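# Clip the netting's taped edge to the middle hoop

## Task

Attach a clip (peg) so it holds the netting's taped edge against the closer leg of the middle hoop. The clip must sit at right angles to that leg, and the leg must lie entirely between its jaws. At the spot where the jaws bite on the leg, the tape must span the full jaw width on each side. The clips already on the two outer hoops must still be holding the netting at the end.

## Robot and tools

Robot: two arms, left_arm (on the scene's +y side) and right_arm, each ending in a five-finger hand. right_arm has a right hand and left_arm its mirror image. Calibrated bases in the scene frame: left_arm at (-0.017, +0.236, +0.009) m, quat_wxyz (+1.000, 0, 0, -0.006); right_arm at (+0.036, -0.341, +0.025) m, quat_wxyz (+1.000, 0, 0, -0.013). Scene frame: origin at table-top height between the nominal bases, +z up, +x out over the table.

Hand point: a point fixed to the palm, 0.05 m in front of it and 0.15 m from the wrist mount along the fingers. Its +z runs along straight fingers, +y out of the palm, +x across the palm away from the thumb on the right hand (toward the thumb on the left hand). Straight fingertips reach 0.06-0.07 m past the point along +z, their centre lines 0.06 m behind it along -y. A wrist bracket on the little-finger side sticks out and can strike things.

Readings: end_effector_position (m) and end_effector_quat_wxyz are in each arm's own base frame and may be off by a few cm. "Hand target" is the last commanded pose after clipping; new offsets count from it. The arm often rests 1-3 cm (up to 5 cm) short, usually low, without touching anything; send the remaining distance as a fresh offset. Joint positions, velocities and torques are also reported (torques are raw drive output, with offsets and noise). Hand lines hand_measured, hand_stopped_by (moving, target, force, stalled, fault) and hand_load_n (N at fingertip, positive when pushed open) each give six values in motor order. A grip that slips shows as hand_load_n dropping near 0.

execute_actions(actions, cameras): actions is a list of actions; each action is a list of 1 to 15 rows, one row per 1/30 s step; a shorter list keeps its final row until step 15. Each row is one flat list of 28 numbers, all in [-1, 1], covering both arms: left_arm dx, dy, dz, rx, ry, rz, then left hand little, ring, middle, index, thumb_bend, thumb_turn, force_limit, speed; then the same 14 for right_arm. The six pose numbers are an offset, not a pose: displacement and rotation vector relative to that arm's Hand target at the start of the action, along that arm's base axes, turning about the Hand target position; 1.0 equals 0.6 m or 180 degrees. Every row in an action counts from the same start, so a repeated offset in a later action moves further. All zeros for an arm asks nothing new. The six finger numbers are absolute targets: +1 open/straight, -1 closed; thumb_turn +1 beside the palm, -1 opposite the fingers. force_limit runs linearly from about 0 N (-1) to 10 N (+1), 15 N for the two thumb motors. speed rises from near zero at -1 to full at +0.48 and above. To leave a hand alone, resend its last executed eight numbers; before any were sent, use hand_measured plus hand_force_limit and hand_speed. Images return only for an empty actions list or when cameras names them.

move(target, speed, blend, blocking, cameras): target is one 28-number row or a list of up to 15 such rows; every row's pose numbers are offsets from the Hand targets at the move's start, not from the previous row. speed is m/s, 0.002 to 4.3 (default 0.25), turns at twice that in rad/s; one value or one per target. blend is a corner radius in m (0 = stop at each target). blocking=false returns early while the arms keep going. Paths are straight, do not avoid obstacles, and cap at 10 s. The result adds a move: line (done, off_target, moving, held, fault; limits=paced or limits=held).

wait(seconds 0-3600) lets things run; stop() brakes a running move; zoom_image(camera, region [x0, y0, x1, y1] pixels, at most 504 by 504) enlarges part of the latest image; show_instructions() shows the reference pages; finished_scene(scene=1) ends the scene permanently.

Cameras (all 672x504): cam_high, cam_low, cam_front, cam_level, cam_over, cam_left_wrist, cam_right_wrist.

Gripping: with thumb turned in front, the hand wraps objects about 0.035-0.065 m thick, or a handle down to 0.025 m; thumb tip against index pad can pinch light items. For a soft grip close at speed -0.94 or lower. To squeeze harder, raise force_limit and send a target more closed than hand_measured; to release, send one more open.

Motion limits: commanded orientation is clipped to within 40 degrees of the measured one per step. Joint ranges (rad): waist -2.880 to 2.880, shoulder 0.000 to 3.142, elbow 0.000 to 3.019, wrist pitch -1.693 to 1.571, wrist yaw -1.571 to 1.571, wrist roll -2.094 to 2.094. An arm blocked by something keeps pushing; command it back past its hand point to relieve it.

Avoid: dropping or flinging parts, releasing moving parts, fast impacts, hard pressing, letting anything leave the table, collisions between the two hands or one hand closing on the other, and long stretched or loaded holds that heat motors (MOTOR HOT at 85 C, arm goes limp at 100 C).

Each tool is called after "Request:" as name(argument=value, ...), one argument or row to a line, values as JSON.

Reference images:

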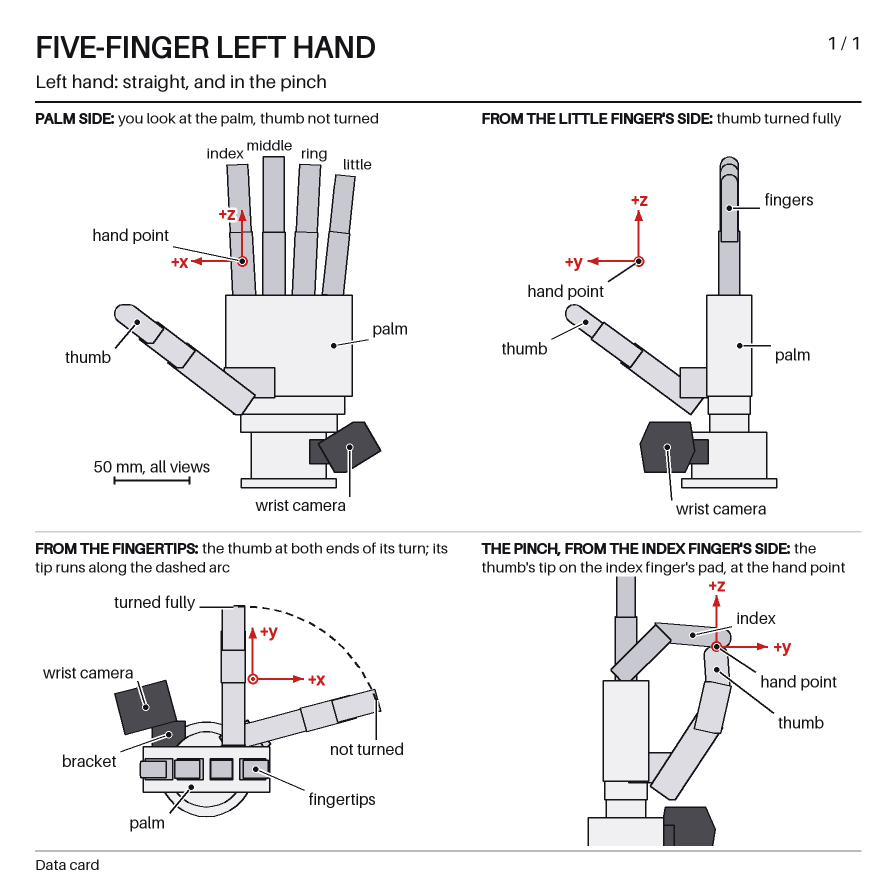

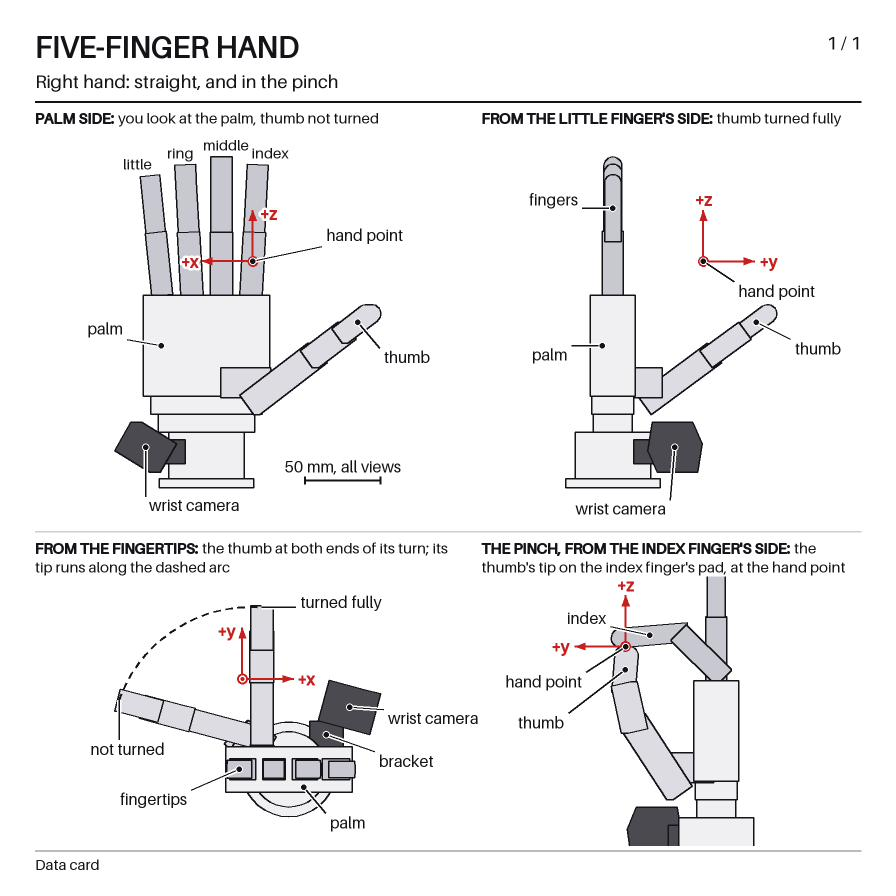

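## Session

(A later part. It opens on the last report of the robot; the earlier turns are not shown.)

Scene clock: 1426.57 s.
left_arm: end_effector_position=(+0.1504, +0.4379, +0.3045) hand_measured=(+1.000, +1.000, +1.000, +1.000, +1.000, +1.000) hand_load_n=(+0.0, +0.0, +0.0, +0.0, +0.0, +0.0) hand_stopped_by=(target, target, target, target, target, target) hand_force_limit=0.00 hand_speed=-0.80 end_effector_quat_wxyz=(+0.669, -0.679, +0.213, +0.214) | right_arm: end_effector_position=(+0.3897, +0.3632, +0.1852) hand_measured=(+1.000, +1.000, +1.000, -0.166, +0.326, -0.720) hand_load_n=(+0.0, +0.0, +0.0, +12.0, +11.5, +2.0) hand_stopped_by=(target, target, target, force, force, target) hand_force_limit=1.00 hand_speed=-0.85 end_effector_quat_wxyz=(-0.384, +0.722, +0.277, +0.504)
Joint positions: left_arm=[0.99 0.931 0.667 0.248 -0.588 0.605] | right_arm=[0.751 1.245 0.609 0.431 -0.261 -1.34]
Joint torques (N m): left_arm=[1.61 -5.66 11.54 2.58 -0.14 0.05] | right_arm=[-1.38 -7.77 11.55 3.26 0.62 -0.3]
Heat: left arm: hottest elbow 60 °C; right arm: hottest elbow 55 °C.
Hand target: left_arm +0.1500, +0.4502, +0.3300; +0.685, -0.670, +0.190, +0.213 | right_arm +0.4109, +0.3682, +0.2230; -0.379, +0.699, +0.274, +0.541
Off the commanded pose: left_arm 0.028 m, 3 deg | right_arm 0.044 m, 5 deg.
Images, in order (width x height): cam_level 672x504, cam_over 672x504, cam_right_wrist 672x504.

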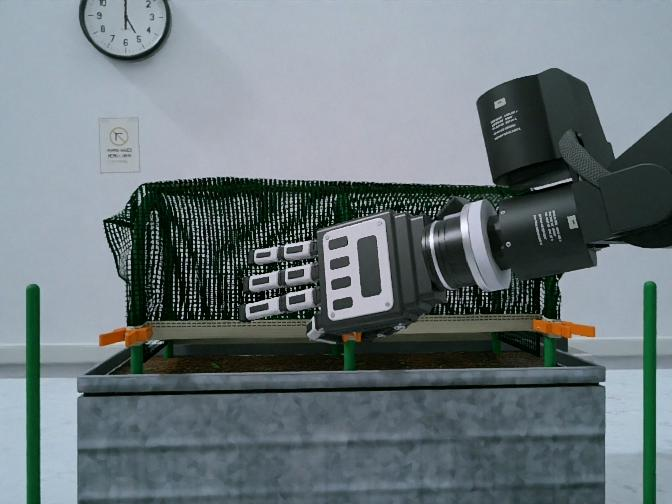

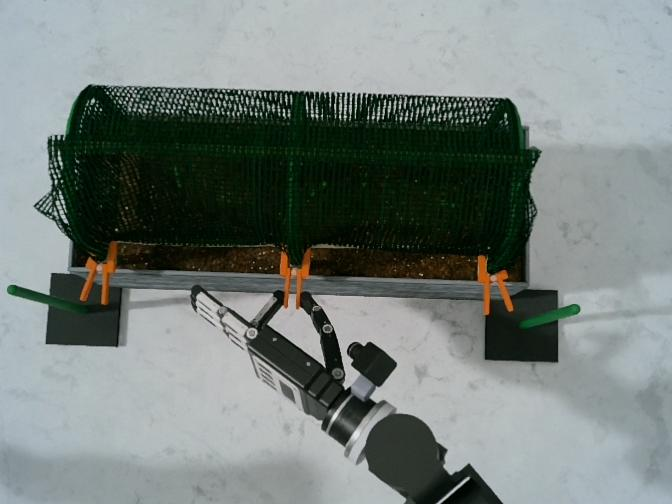

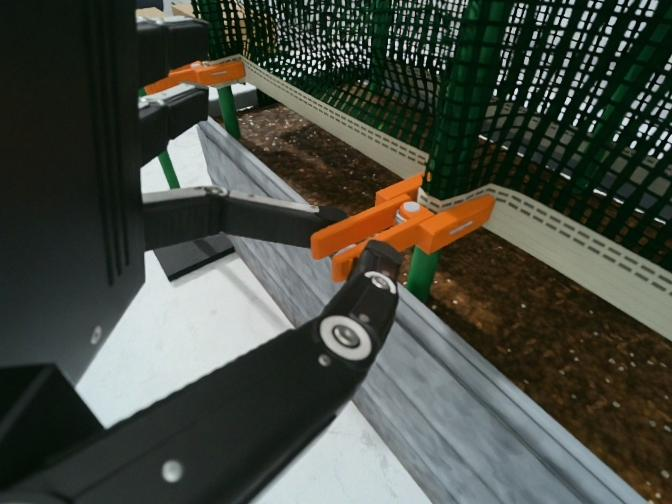

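Request:
move(
  target=[0,0,0,0,0,0,1,1,1,1,1,1,0,-0.8,0,0,0,0,0,0,1,1,1,-0.13,0.365,-0.72,1.0,-0.9],
  speed=0.04,
  cameras=["cam_over","cam_right_wrist","cam_level"],
)

Request:
zoom_image(
  camera="cam_over",
  region=[270, 240, 320, 320],
)

Request:
zoom_image(
  camera="cam_level",
  region=[310, 300, 410, 375],
)

Scene clock: 1434.67 s.
left_arm: end_effector_position=(+0.1504, +0.4379, +0.3045) hand_measured=(+1.000, +1.000, +1.000, +1.000, +1.000, +1.000) hand_load_n=(+0.0, -0.5, -0.5, +0.0, +0.0, +0.0) hand_stopped_by=(target, target, target, target, target, target) hand_force_limit=0.00 hand_speed=-0.80 end_effector_quat_wxyz=(+0.669, -0.679, +0.213, +0.214) | right_arm: end_effector_position=(+0.3898, +0.3631, +0.1852) hand_measured=(+1.000, +1.000, +1.000, -0.130, +0.368, -0.720) hand_load_n=(+0.0, +0.0, +0.0, +5.5, +5.0, +2.0) hand_stopped_by=(target, target, target, target, target, target) hand_force_limit=1.00 hand_speed=-0.90 end_effector_quat_wxyz=(-0.383, +0.722, +0.277, +0.505)
Joint positions: left_arm=[0.99 0.931 0.667 0.248 -0.588 0.605] | right_arm=[0.751 1.245 0.609 0.431 -0.26 -1.34]
Joint torques (N m): left_arm=[1.61 -5.6 11.52 2.56 -0.14 0.04] | right_arm=[-1.38 -7.77 11.56 3.25 0.59 -0.3]
Heat: left arm: hottest elbow 60 °C; right arm: hottest elbow 55 °C.
Hand target: left_arm +0.1500, +0.4502, +0.3300; +0.685, -0.670, +0.190, +0.213 | right_arm +0.4109, +0.3682, +0.2230; -0.379, +0.699, +0.274, +0.541
Off the commanded pose: left_arm 0.028 m, 3 deg | right_arm 0.044 m, 5 deg.
move: done
Images, in order (width x height): cam_level 672x504, cam_over 672x504, cam_right_wrist 672x504.

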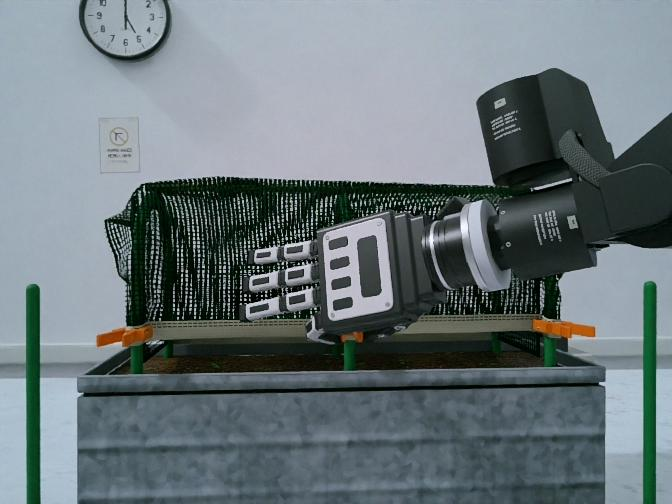

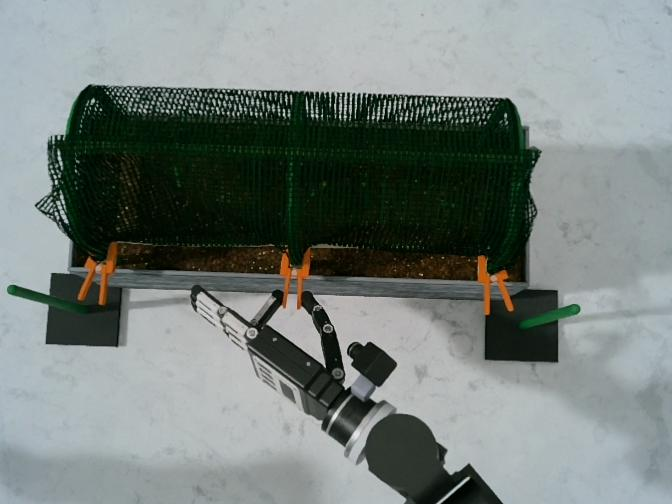

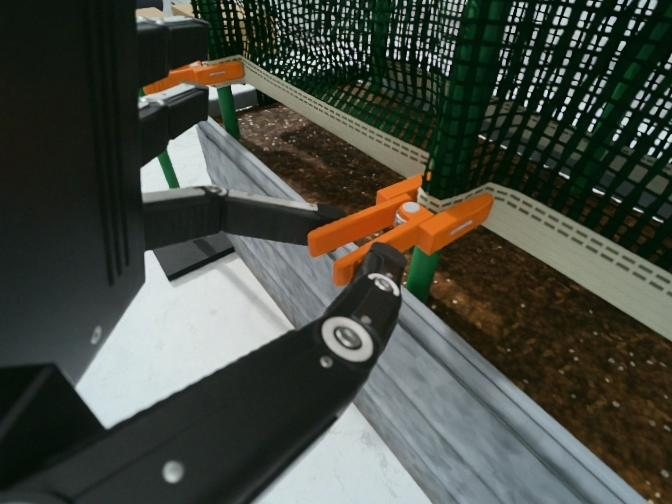

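Scaled by 6.300.

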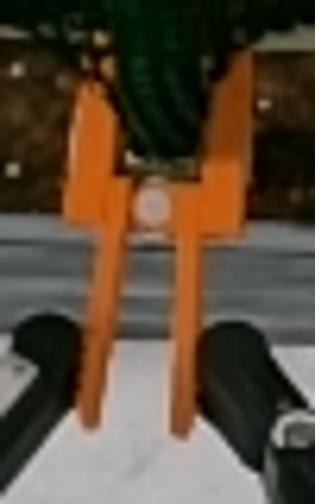

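Scaled by 5.040.

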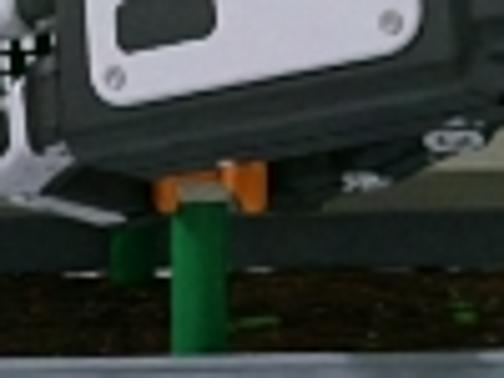

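Request:
move(
  target=[0,0,0,0,0,0,1,1,1,1,1,1,0,-0.8,0,0,0,0,0,0,1,1,1,-0.09,0.405,-0.72,1.0,-0.9],
  speed=0.04,
  cameras=["cam_over","cam_right_wrist","cam_level"],
)

Request:
zoom_image(
  camera="cam_over",
  region=[270, 240, 320, 320],
)

Request:
zoom_image(
  camera="cam_level",
  region=[310, 300, 410, 375],
)

Scene clock: 1438.63 s.
left_arm: end_effector_position=(+0.1504, +0.4379, +0.3045) hand_measured=(+1.000, +1.000, +1.000, +1.000, +1.000, +1.000) hand_load_n=(+0.0, +0.0, +0.0, -0.5, +0.0, +0.0) hand_stopped_by=(target, target, target, target, target, target) hand_force_limit=0.00 hand_speed=-0.80 end_effector_quat_wxyz=(+0.669, -0.679, +0.213, +0.214) | right_arm: end_effector_position=(+0.3913, +0.3615, +0.1854) hand_measured=(+1.000, +1.000, +1.000, -0.090, +0.408, -0.720) hand_load_n=(+0.0, +0.0, +0.0, +3.0, +2.5, +0.5) hand_stopped_by=(target, target, target, target, target, target) hand_force_limit=1.00 hand_speed=-0.90 end_effector_quat_wxyz=(-0.379, +0.723, +0.276, +0.507)
Joint positions: left_arm=[0.99 0.931 0.667 0.248 -0.588 0.605] | right_arm=[0.751 1.245 0.609 0.431 -0.25 -1.345]
Joint torques (N m): left_arm=[1.61 -5.66 11.52 2.55 -0.14 0.05] | right_arm=[-1.44 -7.77 11.56 3.26 0.23 -0.26]
Heat: left arm: hottest elbow 60 °C; right arm: hottest elbow 55 °C.
Hand target: left_arm +0.1500, +0.4502, +0.3300; +0.685, -0.670, +0.190, +0.213 | right_arm +0.4109, +0.3681, +0.2230; -0.379, +0.699, +0.274, +0.541
Off the commanded pose: left_arm 0.028 m, 3 deg | right_arm 0.043 m, 5 deg.
move: done
Images, in order (width x height): cam_level 672x504, cam_over 672x504, cam_right_wrist 672x504.

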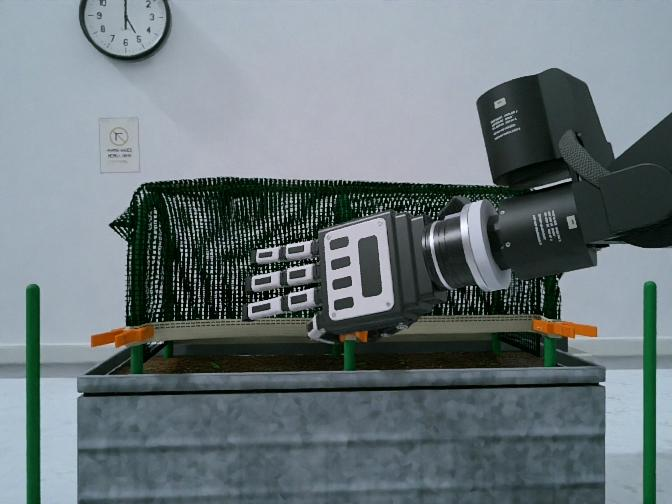

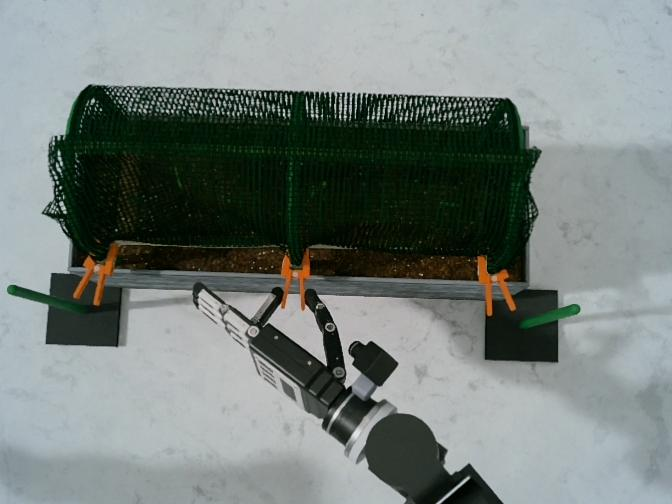

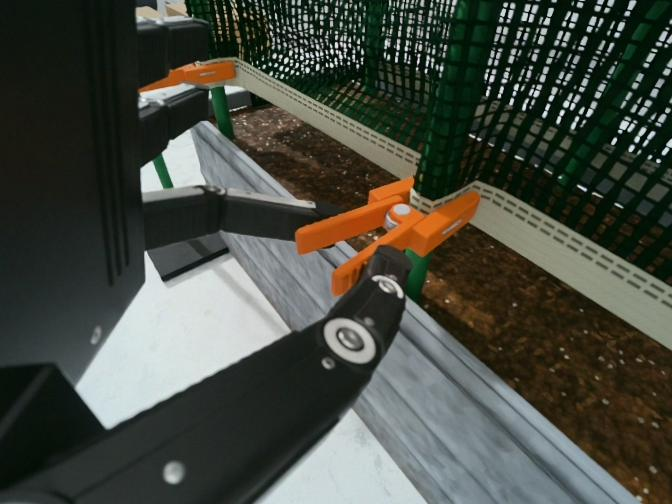

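Scaled by 6.300.

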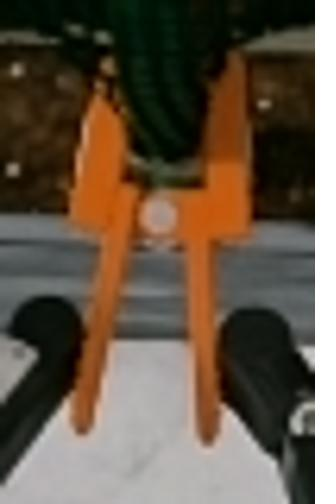

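Scaled by 5.040.

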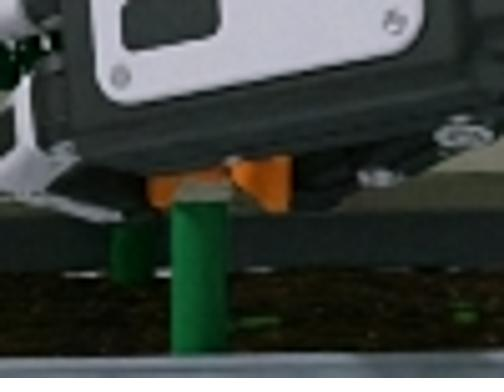

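Request:
zoom_image(
  camera="cam_over",
  region=[60, 235, 130, 315],
)

Request:
zoom_image(
  camera="cam_over",
  region=[462, 245, 532, 325],
)

Request:
zoom_image(
  camera="cam_level",
  region=[90, 300, 190, 375],
)

Request:
zoom_image(
  camera="cam_level",
  region=[510, 300, 610, 375],
)

Scaled by 6.300.

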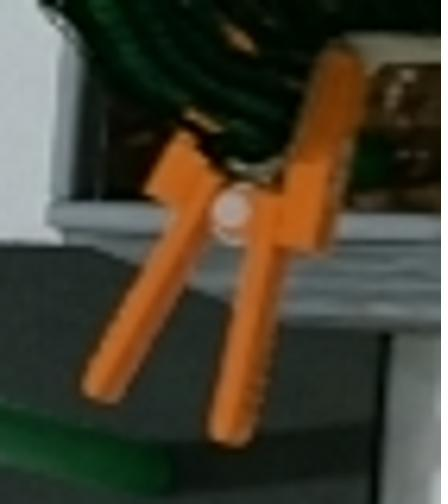

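Scaled by 6.300.

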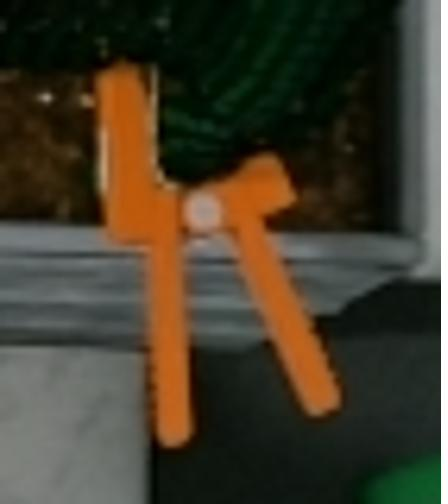

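Scaled by 5.040.

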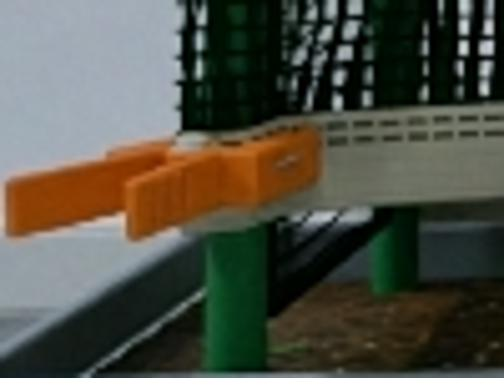

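Scaled by 5.040.

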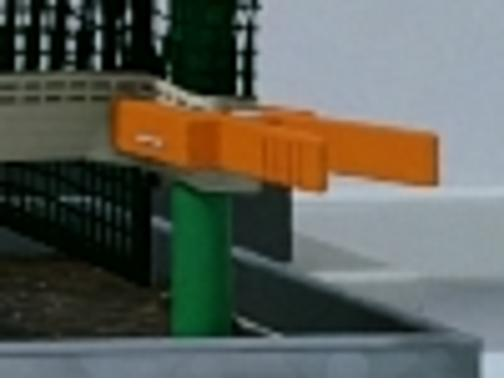

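Request:
move(
  target=[0,0,0,0,0,0,1,1,1,1,1,1,0,-0.8,0,0,0,0,0,0,1,1,1,-0.05,0.445,-0.72,1.0,-0.9],
  speed=0.04,
  cameras=["cam_over","cam_right_wrist","cam_level"],
)

Request:
zoom_image(
  camera="cam_over",
  region=[270, 240, 320, 320],
)

Request:
zoom_image(
  camera="cam_level",
  region=[310, 300, 410, 375],
)

Scene clock: 1447.43 s.
left_arm: end_effector_position=(+0.1504, +0.4379, +0.3045) hand_measured=(+1.000, +1.000, +1.000, +1.000, +1.000, +1.000) hand_load_n=(+0.0, +0.0, +0.0, +0.0, +0.0, +0.0) hand_stopped_by=(target, target, target, target, target, target) hand_force_limit=0.00 hand_speed=-0.80 end_effector_quat_wxyz=(+0.669, -0.679, +0.213, +0.214) | right_arm: end_effector_position=(+0.3930, +0.3601, +0.1861) hand_measured=(+1.000, +1.000, +1.000, -0.050, +0.446, -0.720) hand_load_n=(+0.0, +0.0, +0.0, +0.0, +0.0, +0.0) hand_stopped_by=(target, target, target, target, target, target) hand_force_limit=1.00 hand_speed=-0.90 end_effector_quat_wxyz=(-0.374, +0.722, +0.278, +0.511)
Joint positions: left_arm=[0.99 0.931 0.667 0.248 -0.588 0.605] | right_arm=[0.75 1.245 0.609 0.431 -0.244 -1.358]
Joint torques (N m): left_arm=[1.61 -5.66 11.52 2.56 -0.14 0.05] | right_arm=[-1.44 -7.71 11.59 3.28 -0.04 -0.14]
Heat: left arm: hottest elbow 60 °C; right arm: hottest elbow 54 °C.
Hand target: left_arm +0.1500, +0.4502, +0.3300; +0.685, -0.670, +0.190, +0.213 | right_arm +0.4109, +0.3682, +0.2230; -0.379, +0.699, +0.274, +0.541
Off the commanded pose: left_arm 0.028 m, 3 deg | right_arm 0.042 m, 4 deg.
move: done
Images, in order (width x height): cam_level 672x504, cam_over 672x504, cam_right_wrist 672x504.

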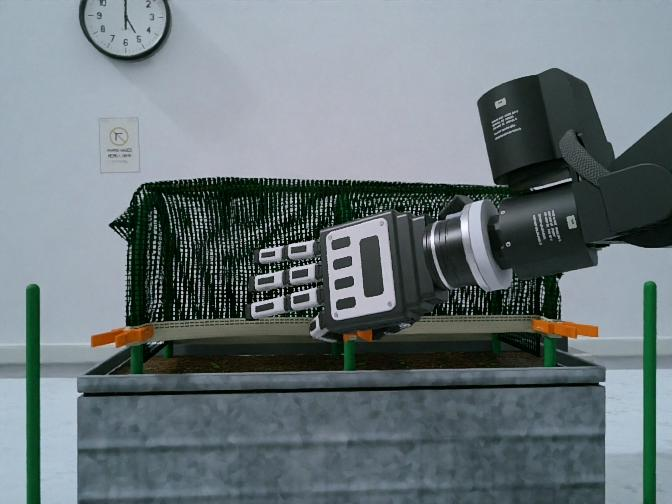

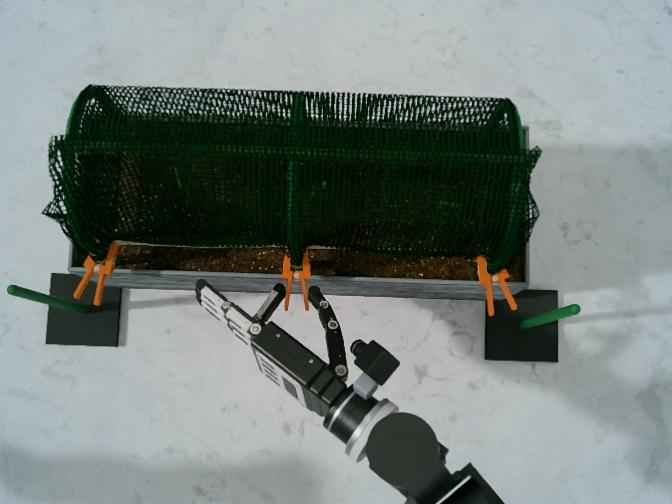

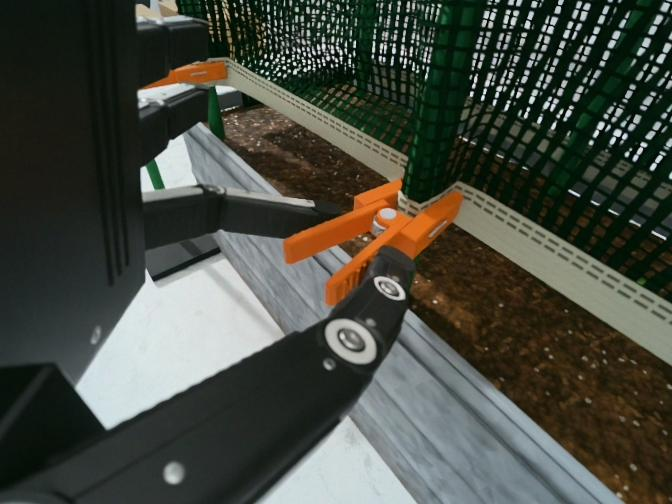

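Scaled by 6.300.

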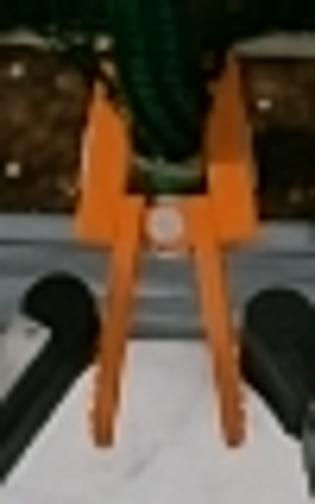

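Scaled by 5.040.

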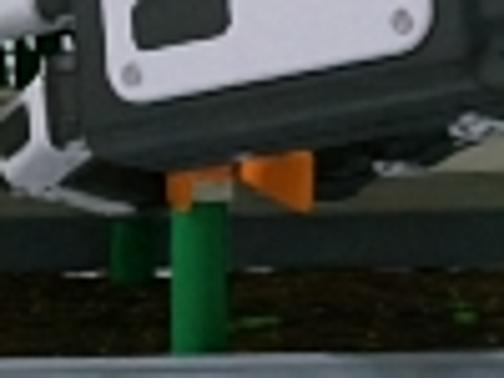

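Request:
wait(
  seconds=1,
  cameras=["cam_over","cam_front","cam_right_wrist","cam_level"],
)

Request:
zoom_image(
  camera="cam_over",
  region=[270, 240, 320, 320],
)

Request:
zoom_image(
  camera="cam_right_wrist",
  region=[320, 140, 500, 310],
)

Request:
zoom_image(
  camera="cam_front",
  region=[320, 230, 370, 290],
)

Scene clock: 1453.20 s.
left_arm: end_effector_position=(+0.1504, +0.4379, +0.3045) hand_measured=(+1.000, +1.000, +1.000, +1.000, +1.000, +1.000) hand_load_n=(-0.5, +0.0, +0.0, +0.0, +0.0, +0.0) hand_stopped_by=(target, target, target, target, target, target) hand_force_limit=0.00 hand_speed=-0.80 end_effector_quat_wxyz=(+0.669, -0.679, +0.213, +0.214) | right_arm: end_effector_position=(+0.3931, +0.3600, +0.1861) hand_measured=(+1.000, +1.000, +1.000, -0.050, +0.446, -0.720) hand_load_n=(+0.0, +0.0, +0.0, +0.0, +0.0, +0.0) hand_stopped_by=(target, target, target, target, target, target) hand_force_limit=1.00 hand_speed=-0.90 end_effector_quat_wxyz=(-0.373, +0.722, +0.278, +0.512)
Joint positions: left_arm=[0.99 0.931 0.667 0.248 -0.588 0.605] | right_arm=[0.75 1.245 0.609 0.431 -0.244 -1.358]
Joint torques (N m): left_arm=[1.61 -5.6 11.54 2.56 -0.14 0.05] | right_arm=[-1.44 -7.71 11.59 3.28 -0.04 -0.15]
Heat: left arm: hottest elbow 60 °C; right arm: hottest elbow 54 °C.
Hand target: left_arm +0.1500, +0.4502, +0.3300; +0.685, -0.670, +0.190, +0.213 | right_arm +0.4109, +0.3682, +0.2230; -0.379, +0.699, +0.274, +0.541
Off the commanded pose: left_arm 0.028 m, 3 deg | right_arm 0.042 m, 4 deg.
wait: 1.00 s; at rest from the start
Images, in order (width x height): cam_front 672x504, cam_level 672x504, cam_over 672x504, cam_right_wrist 672x504.

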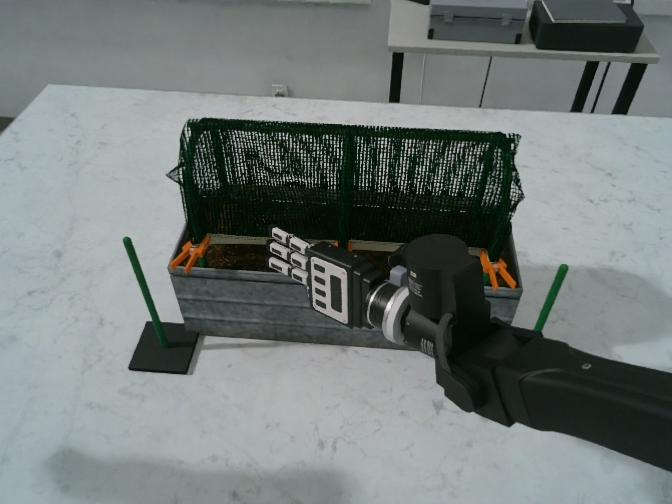

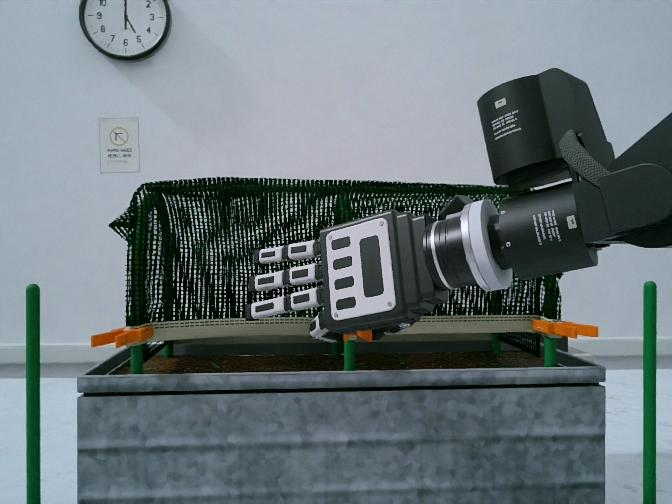

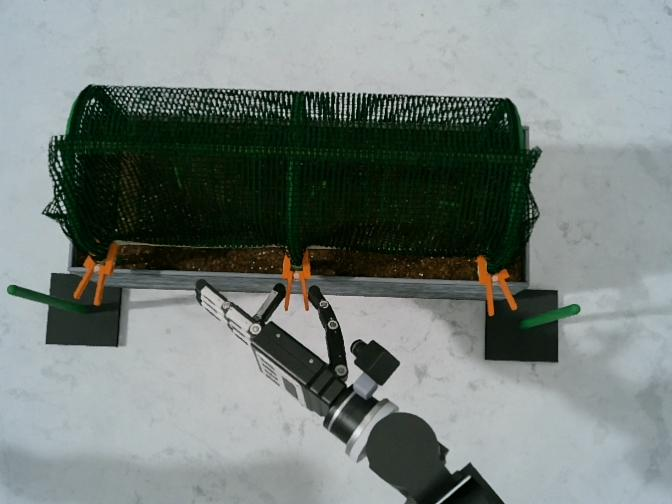

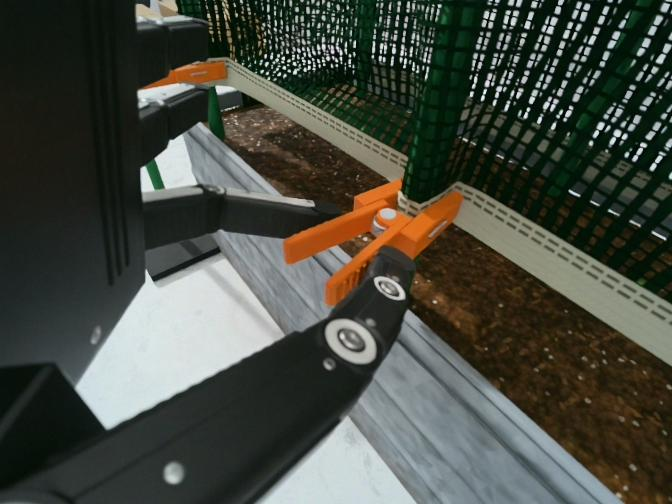

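Scaled by 6.300.

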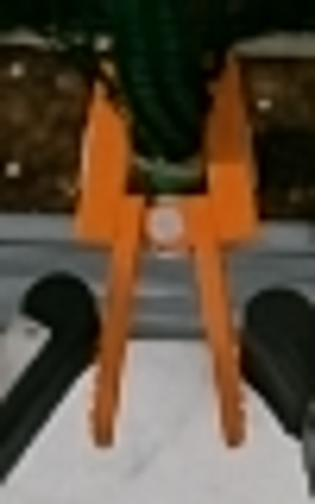

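Scaled by 2.800.

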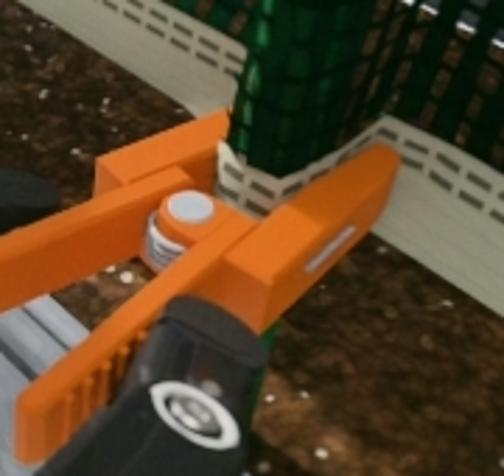

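Scaled by 8.400.

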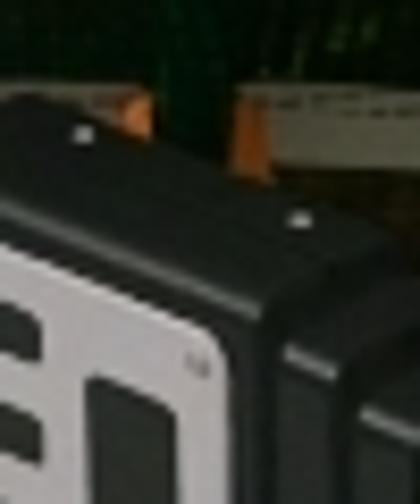

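Request:
move(
  target=[0,0,0,0,0,0,1,1,1,1,1,1,0,-0.8,0,0,0,0,0,0,1,1,1,0.2,0.72,-0.72,1.0,-0.85],
  speed=0.04,
  cameras=["cam_over","cam_right_wrist","cam_level"],
)

Request:
zoom_image(
  camera="cam_over",
  region=[250, 240, 340, 330],
)

Scene clock: 1459.53 s.
left_arm: end_effector_position=(+0.1504, +0.4379, +0.3045) hand_measured=(+1.000, +1.000, +1.000, +1.000, +1.000, +1.000) hand_load_n=(+0.0, -0.5, +0.0, +0.0, +0.0, +0.0) hand_stopped_by=(target, target, target, target, target, target) hand_force_limit=0.00 hand_speed=-0.80 end_effector_quat_wxyz=(+0.669, -0.679, +0.213, +0.214) | right_arm: end_effector_position=(+0.3931, +0.3600, +0.1861) hand_measured=(+1.000, +1.000, +1.000, +0.200, +0.720, -0.720) hand_load_n=(+0.0, +0.5, +0.0, +0.0, +0.5, +0.0) hand_stopped_by=(target, target, target, target, target, target) hand_force_limit=1.00 hand_speed=-0.85 end_effector_quat_wxyz=(-0.373, +0.722, +0.278, +0.512)
Joint positions: left_arm=[0.99 0.931 0.667 0.248 -0.588 0.605] | right_arm=[0.75 1.245 0.609 0.431 -0.244 -1.358]
Joint torques (N m): left_arm=[1.61 -5.6 11.52 2.55 -0.14 0.05] | right_arm=[-1.38 -7.71 11.59 3.28 -0.04 -0.14]
Heat: left arm: hottest elbow 60 °C; right arm: hottest elbow 54 °C.
Hand target: left_arm +0.1500, +0.4502, +0.3300; +0.685, -0.670, +0.190, +0.213 | right_arm +0.4109, +0.3682, +0.2230; -0.379, +0.699, +0.274, +0.541
Off the commanded pose: left_arm 0.028 m, 3 deg | right_arm 0.042 m, 4 deg.
move: done
Images, in order (width x height): cam_level 672x504, cam_over 672x504, cam_right_wrist 672x504.

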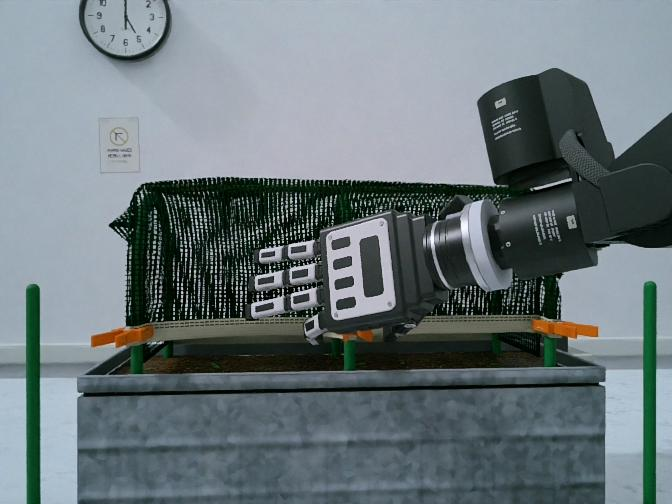

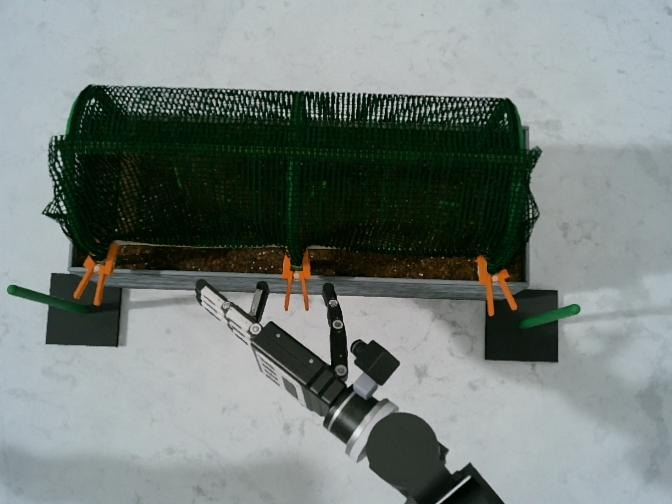

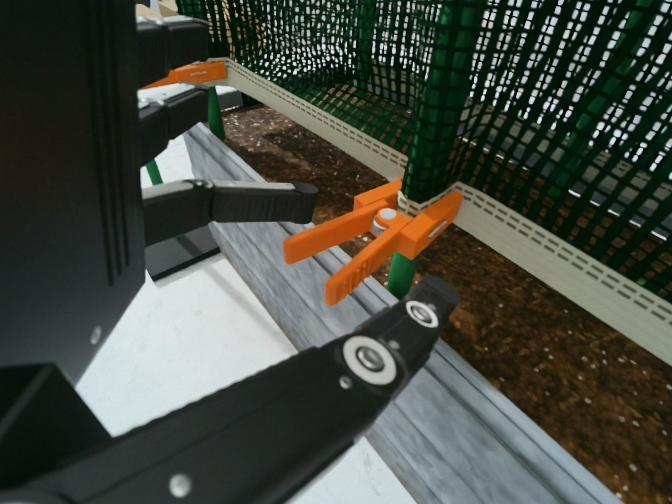

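Scaled by 5.600.

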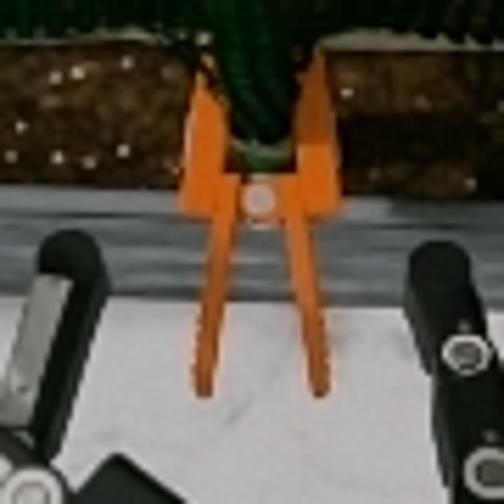

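Request:
move(
  target=[
    [0,0,0,0,0,0,1,1,1,1,1,1,0,-0.8,-0.07,0.004,0.0,0,0,0,1,1,1,0.2,0.72,-0.72,1.0,-0.85],
    [0,0,0,0,0,0,1,1,1,1,1,1,0,-0.8,-0.27,-0.05,0.0,0,0,0,1,1,1,0.2,0.72,-0.72,1.0,-0.85],
  ],
  speed=[0.08,0.2],
  blend=0.01,
  cameras=["cam_over","cam_front","cam_right_wrist","cam_level"],
)

Request:
zoom_image(
  camera="cam_over",
  region=[270, 240, 320, 320],
)

Request:
zoom_image(
  camera="cam_level",
  region=[290, 300, 410, 380],
)

Request:
zoom_image(
  camera="cam_front",
  region=[305, 225, 375, 295],
)

Scene clock: 1466.07 s.
left_arm: end_effector_position=(+0.1504, +0.4379, +0.3045) hand_measured=(+1.000, +1.000, +1.000, +1.000, +1.000, +1.000) hand_load_n=(+0.0, +0.0, +0.0, +0.0, +0.0, +0.0) hand_stopped_by=(target, target, target, target, target, target) hand_force_limit=0.00 hand_speed=-0.80 end_effector_quat_wxyz=(+0.669, -0.679, +0.213, +0.214) | right_arm: end_effector_position=(+0.2521, +0.3363, +0.2221) hand_measured=(+1.000, +1.000, +1.000, +0.200, +0.720, -0.720) hand_load_n=(+0.0, +0.0, +0.0, +0.0, +0.0, +0.5) hand_stopped_by=(target, target, target, target, target, target) hand_force_limit=1.00 hand_speed=-0.85 end_effector_quat_wxyz=(-0.375, +0.698, +0.274, +0.545)
Joint positions: left_arm=[0.99 0.931 0.667 0.248 -0.588 0.605] | right_arm=[1.11 0.814 0.401 0.286 0.132 -1.325]
Joint torques (N m): left_arm=[1.61 -5.71 11.52 2.56 -0.14 0.05] | right_arm=[0.03 -1.79 9.13 2.14 0.05 0.01]
Heat: left arm: hottest elbow 60 °C; right arm: hottest elbow 54 °C.
Hand target: left_arm +0.1500, +0.4502, +0.3300; +0.685, -0.670, +0.190, +0.213 | right_arm +0.2489, +0.3381, +0.2230; -0.379, +0.699, +0.274, +0.541
Off the commanded pose: left_arm 0.028 m, 3 deg | right_arm 0.004 m, 1 deg.
move: done
Images, in order (width x height): cam_front 672x504, cam_level 672x504, cam_over 672x504, cam_right_wrist 672x504.

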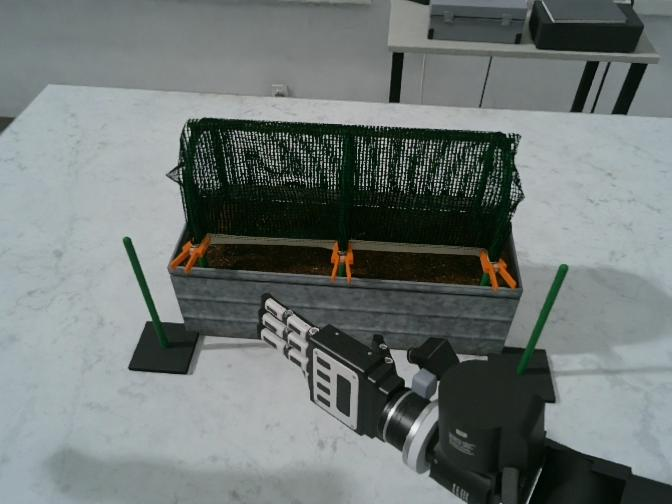

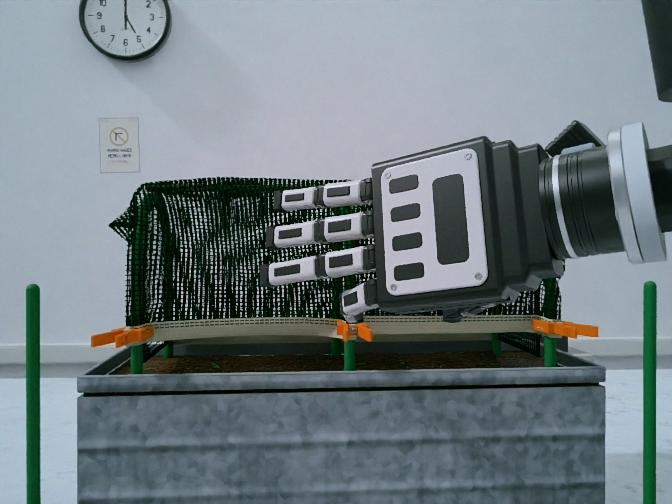

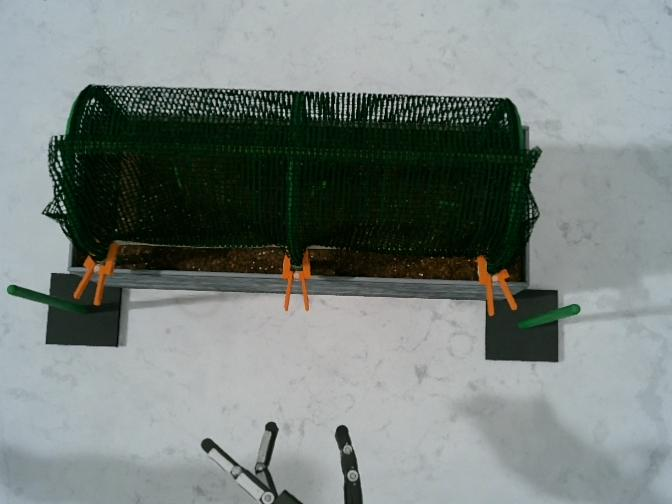

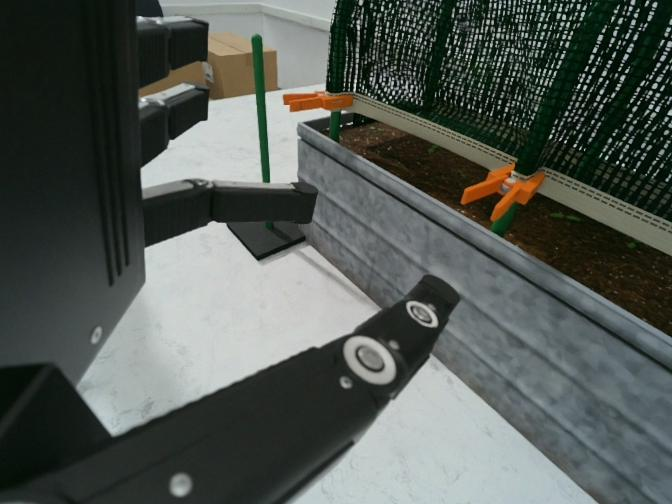

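Scaled by 6.300.

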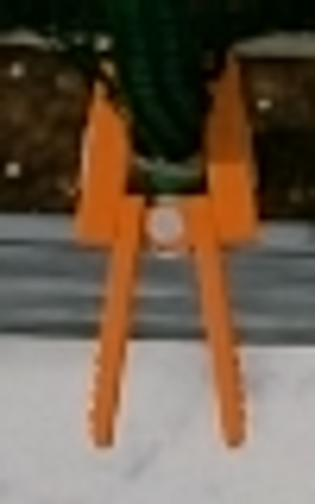

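Scaled by 4.200.

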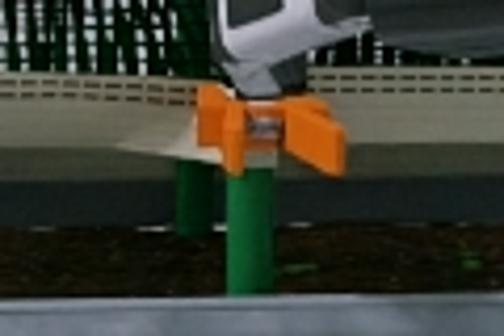

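Scaled by 7.200.

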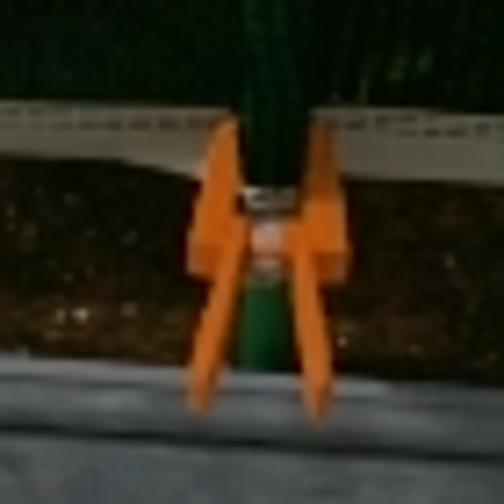

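Request:
zoom_image(
  camera="cam_right_wrist",
  region=[430, 120, 610, 260],
)

Request:
zoom_image(
  camera="cam_level",
  region=[310, 300, 380, 350],
)

Request:
zoom_image(
  camera="cam_over",
  region=[275, 240, 315, 280],
)

Scaled by 2.800.

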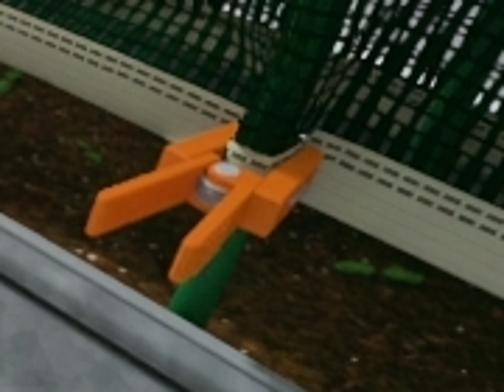

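Scaled by 7.200.

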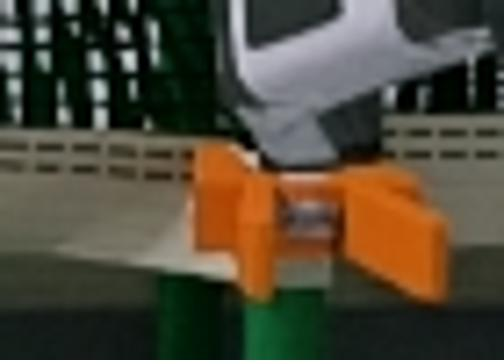

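Scaled by 12.600.

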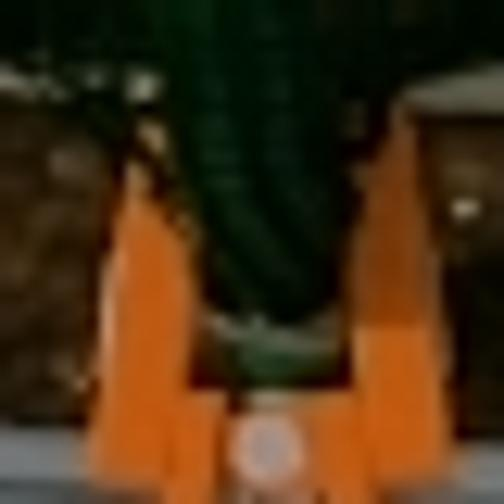

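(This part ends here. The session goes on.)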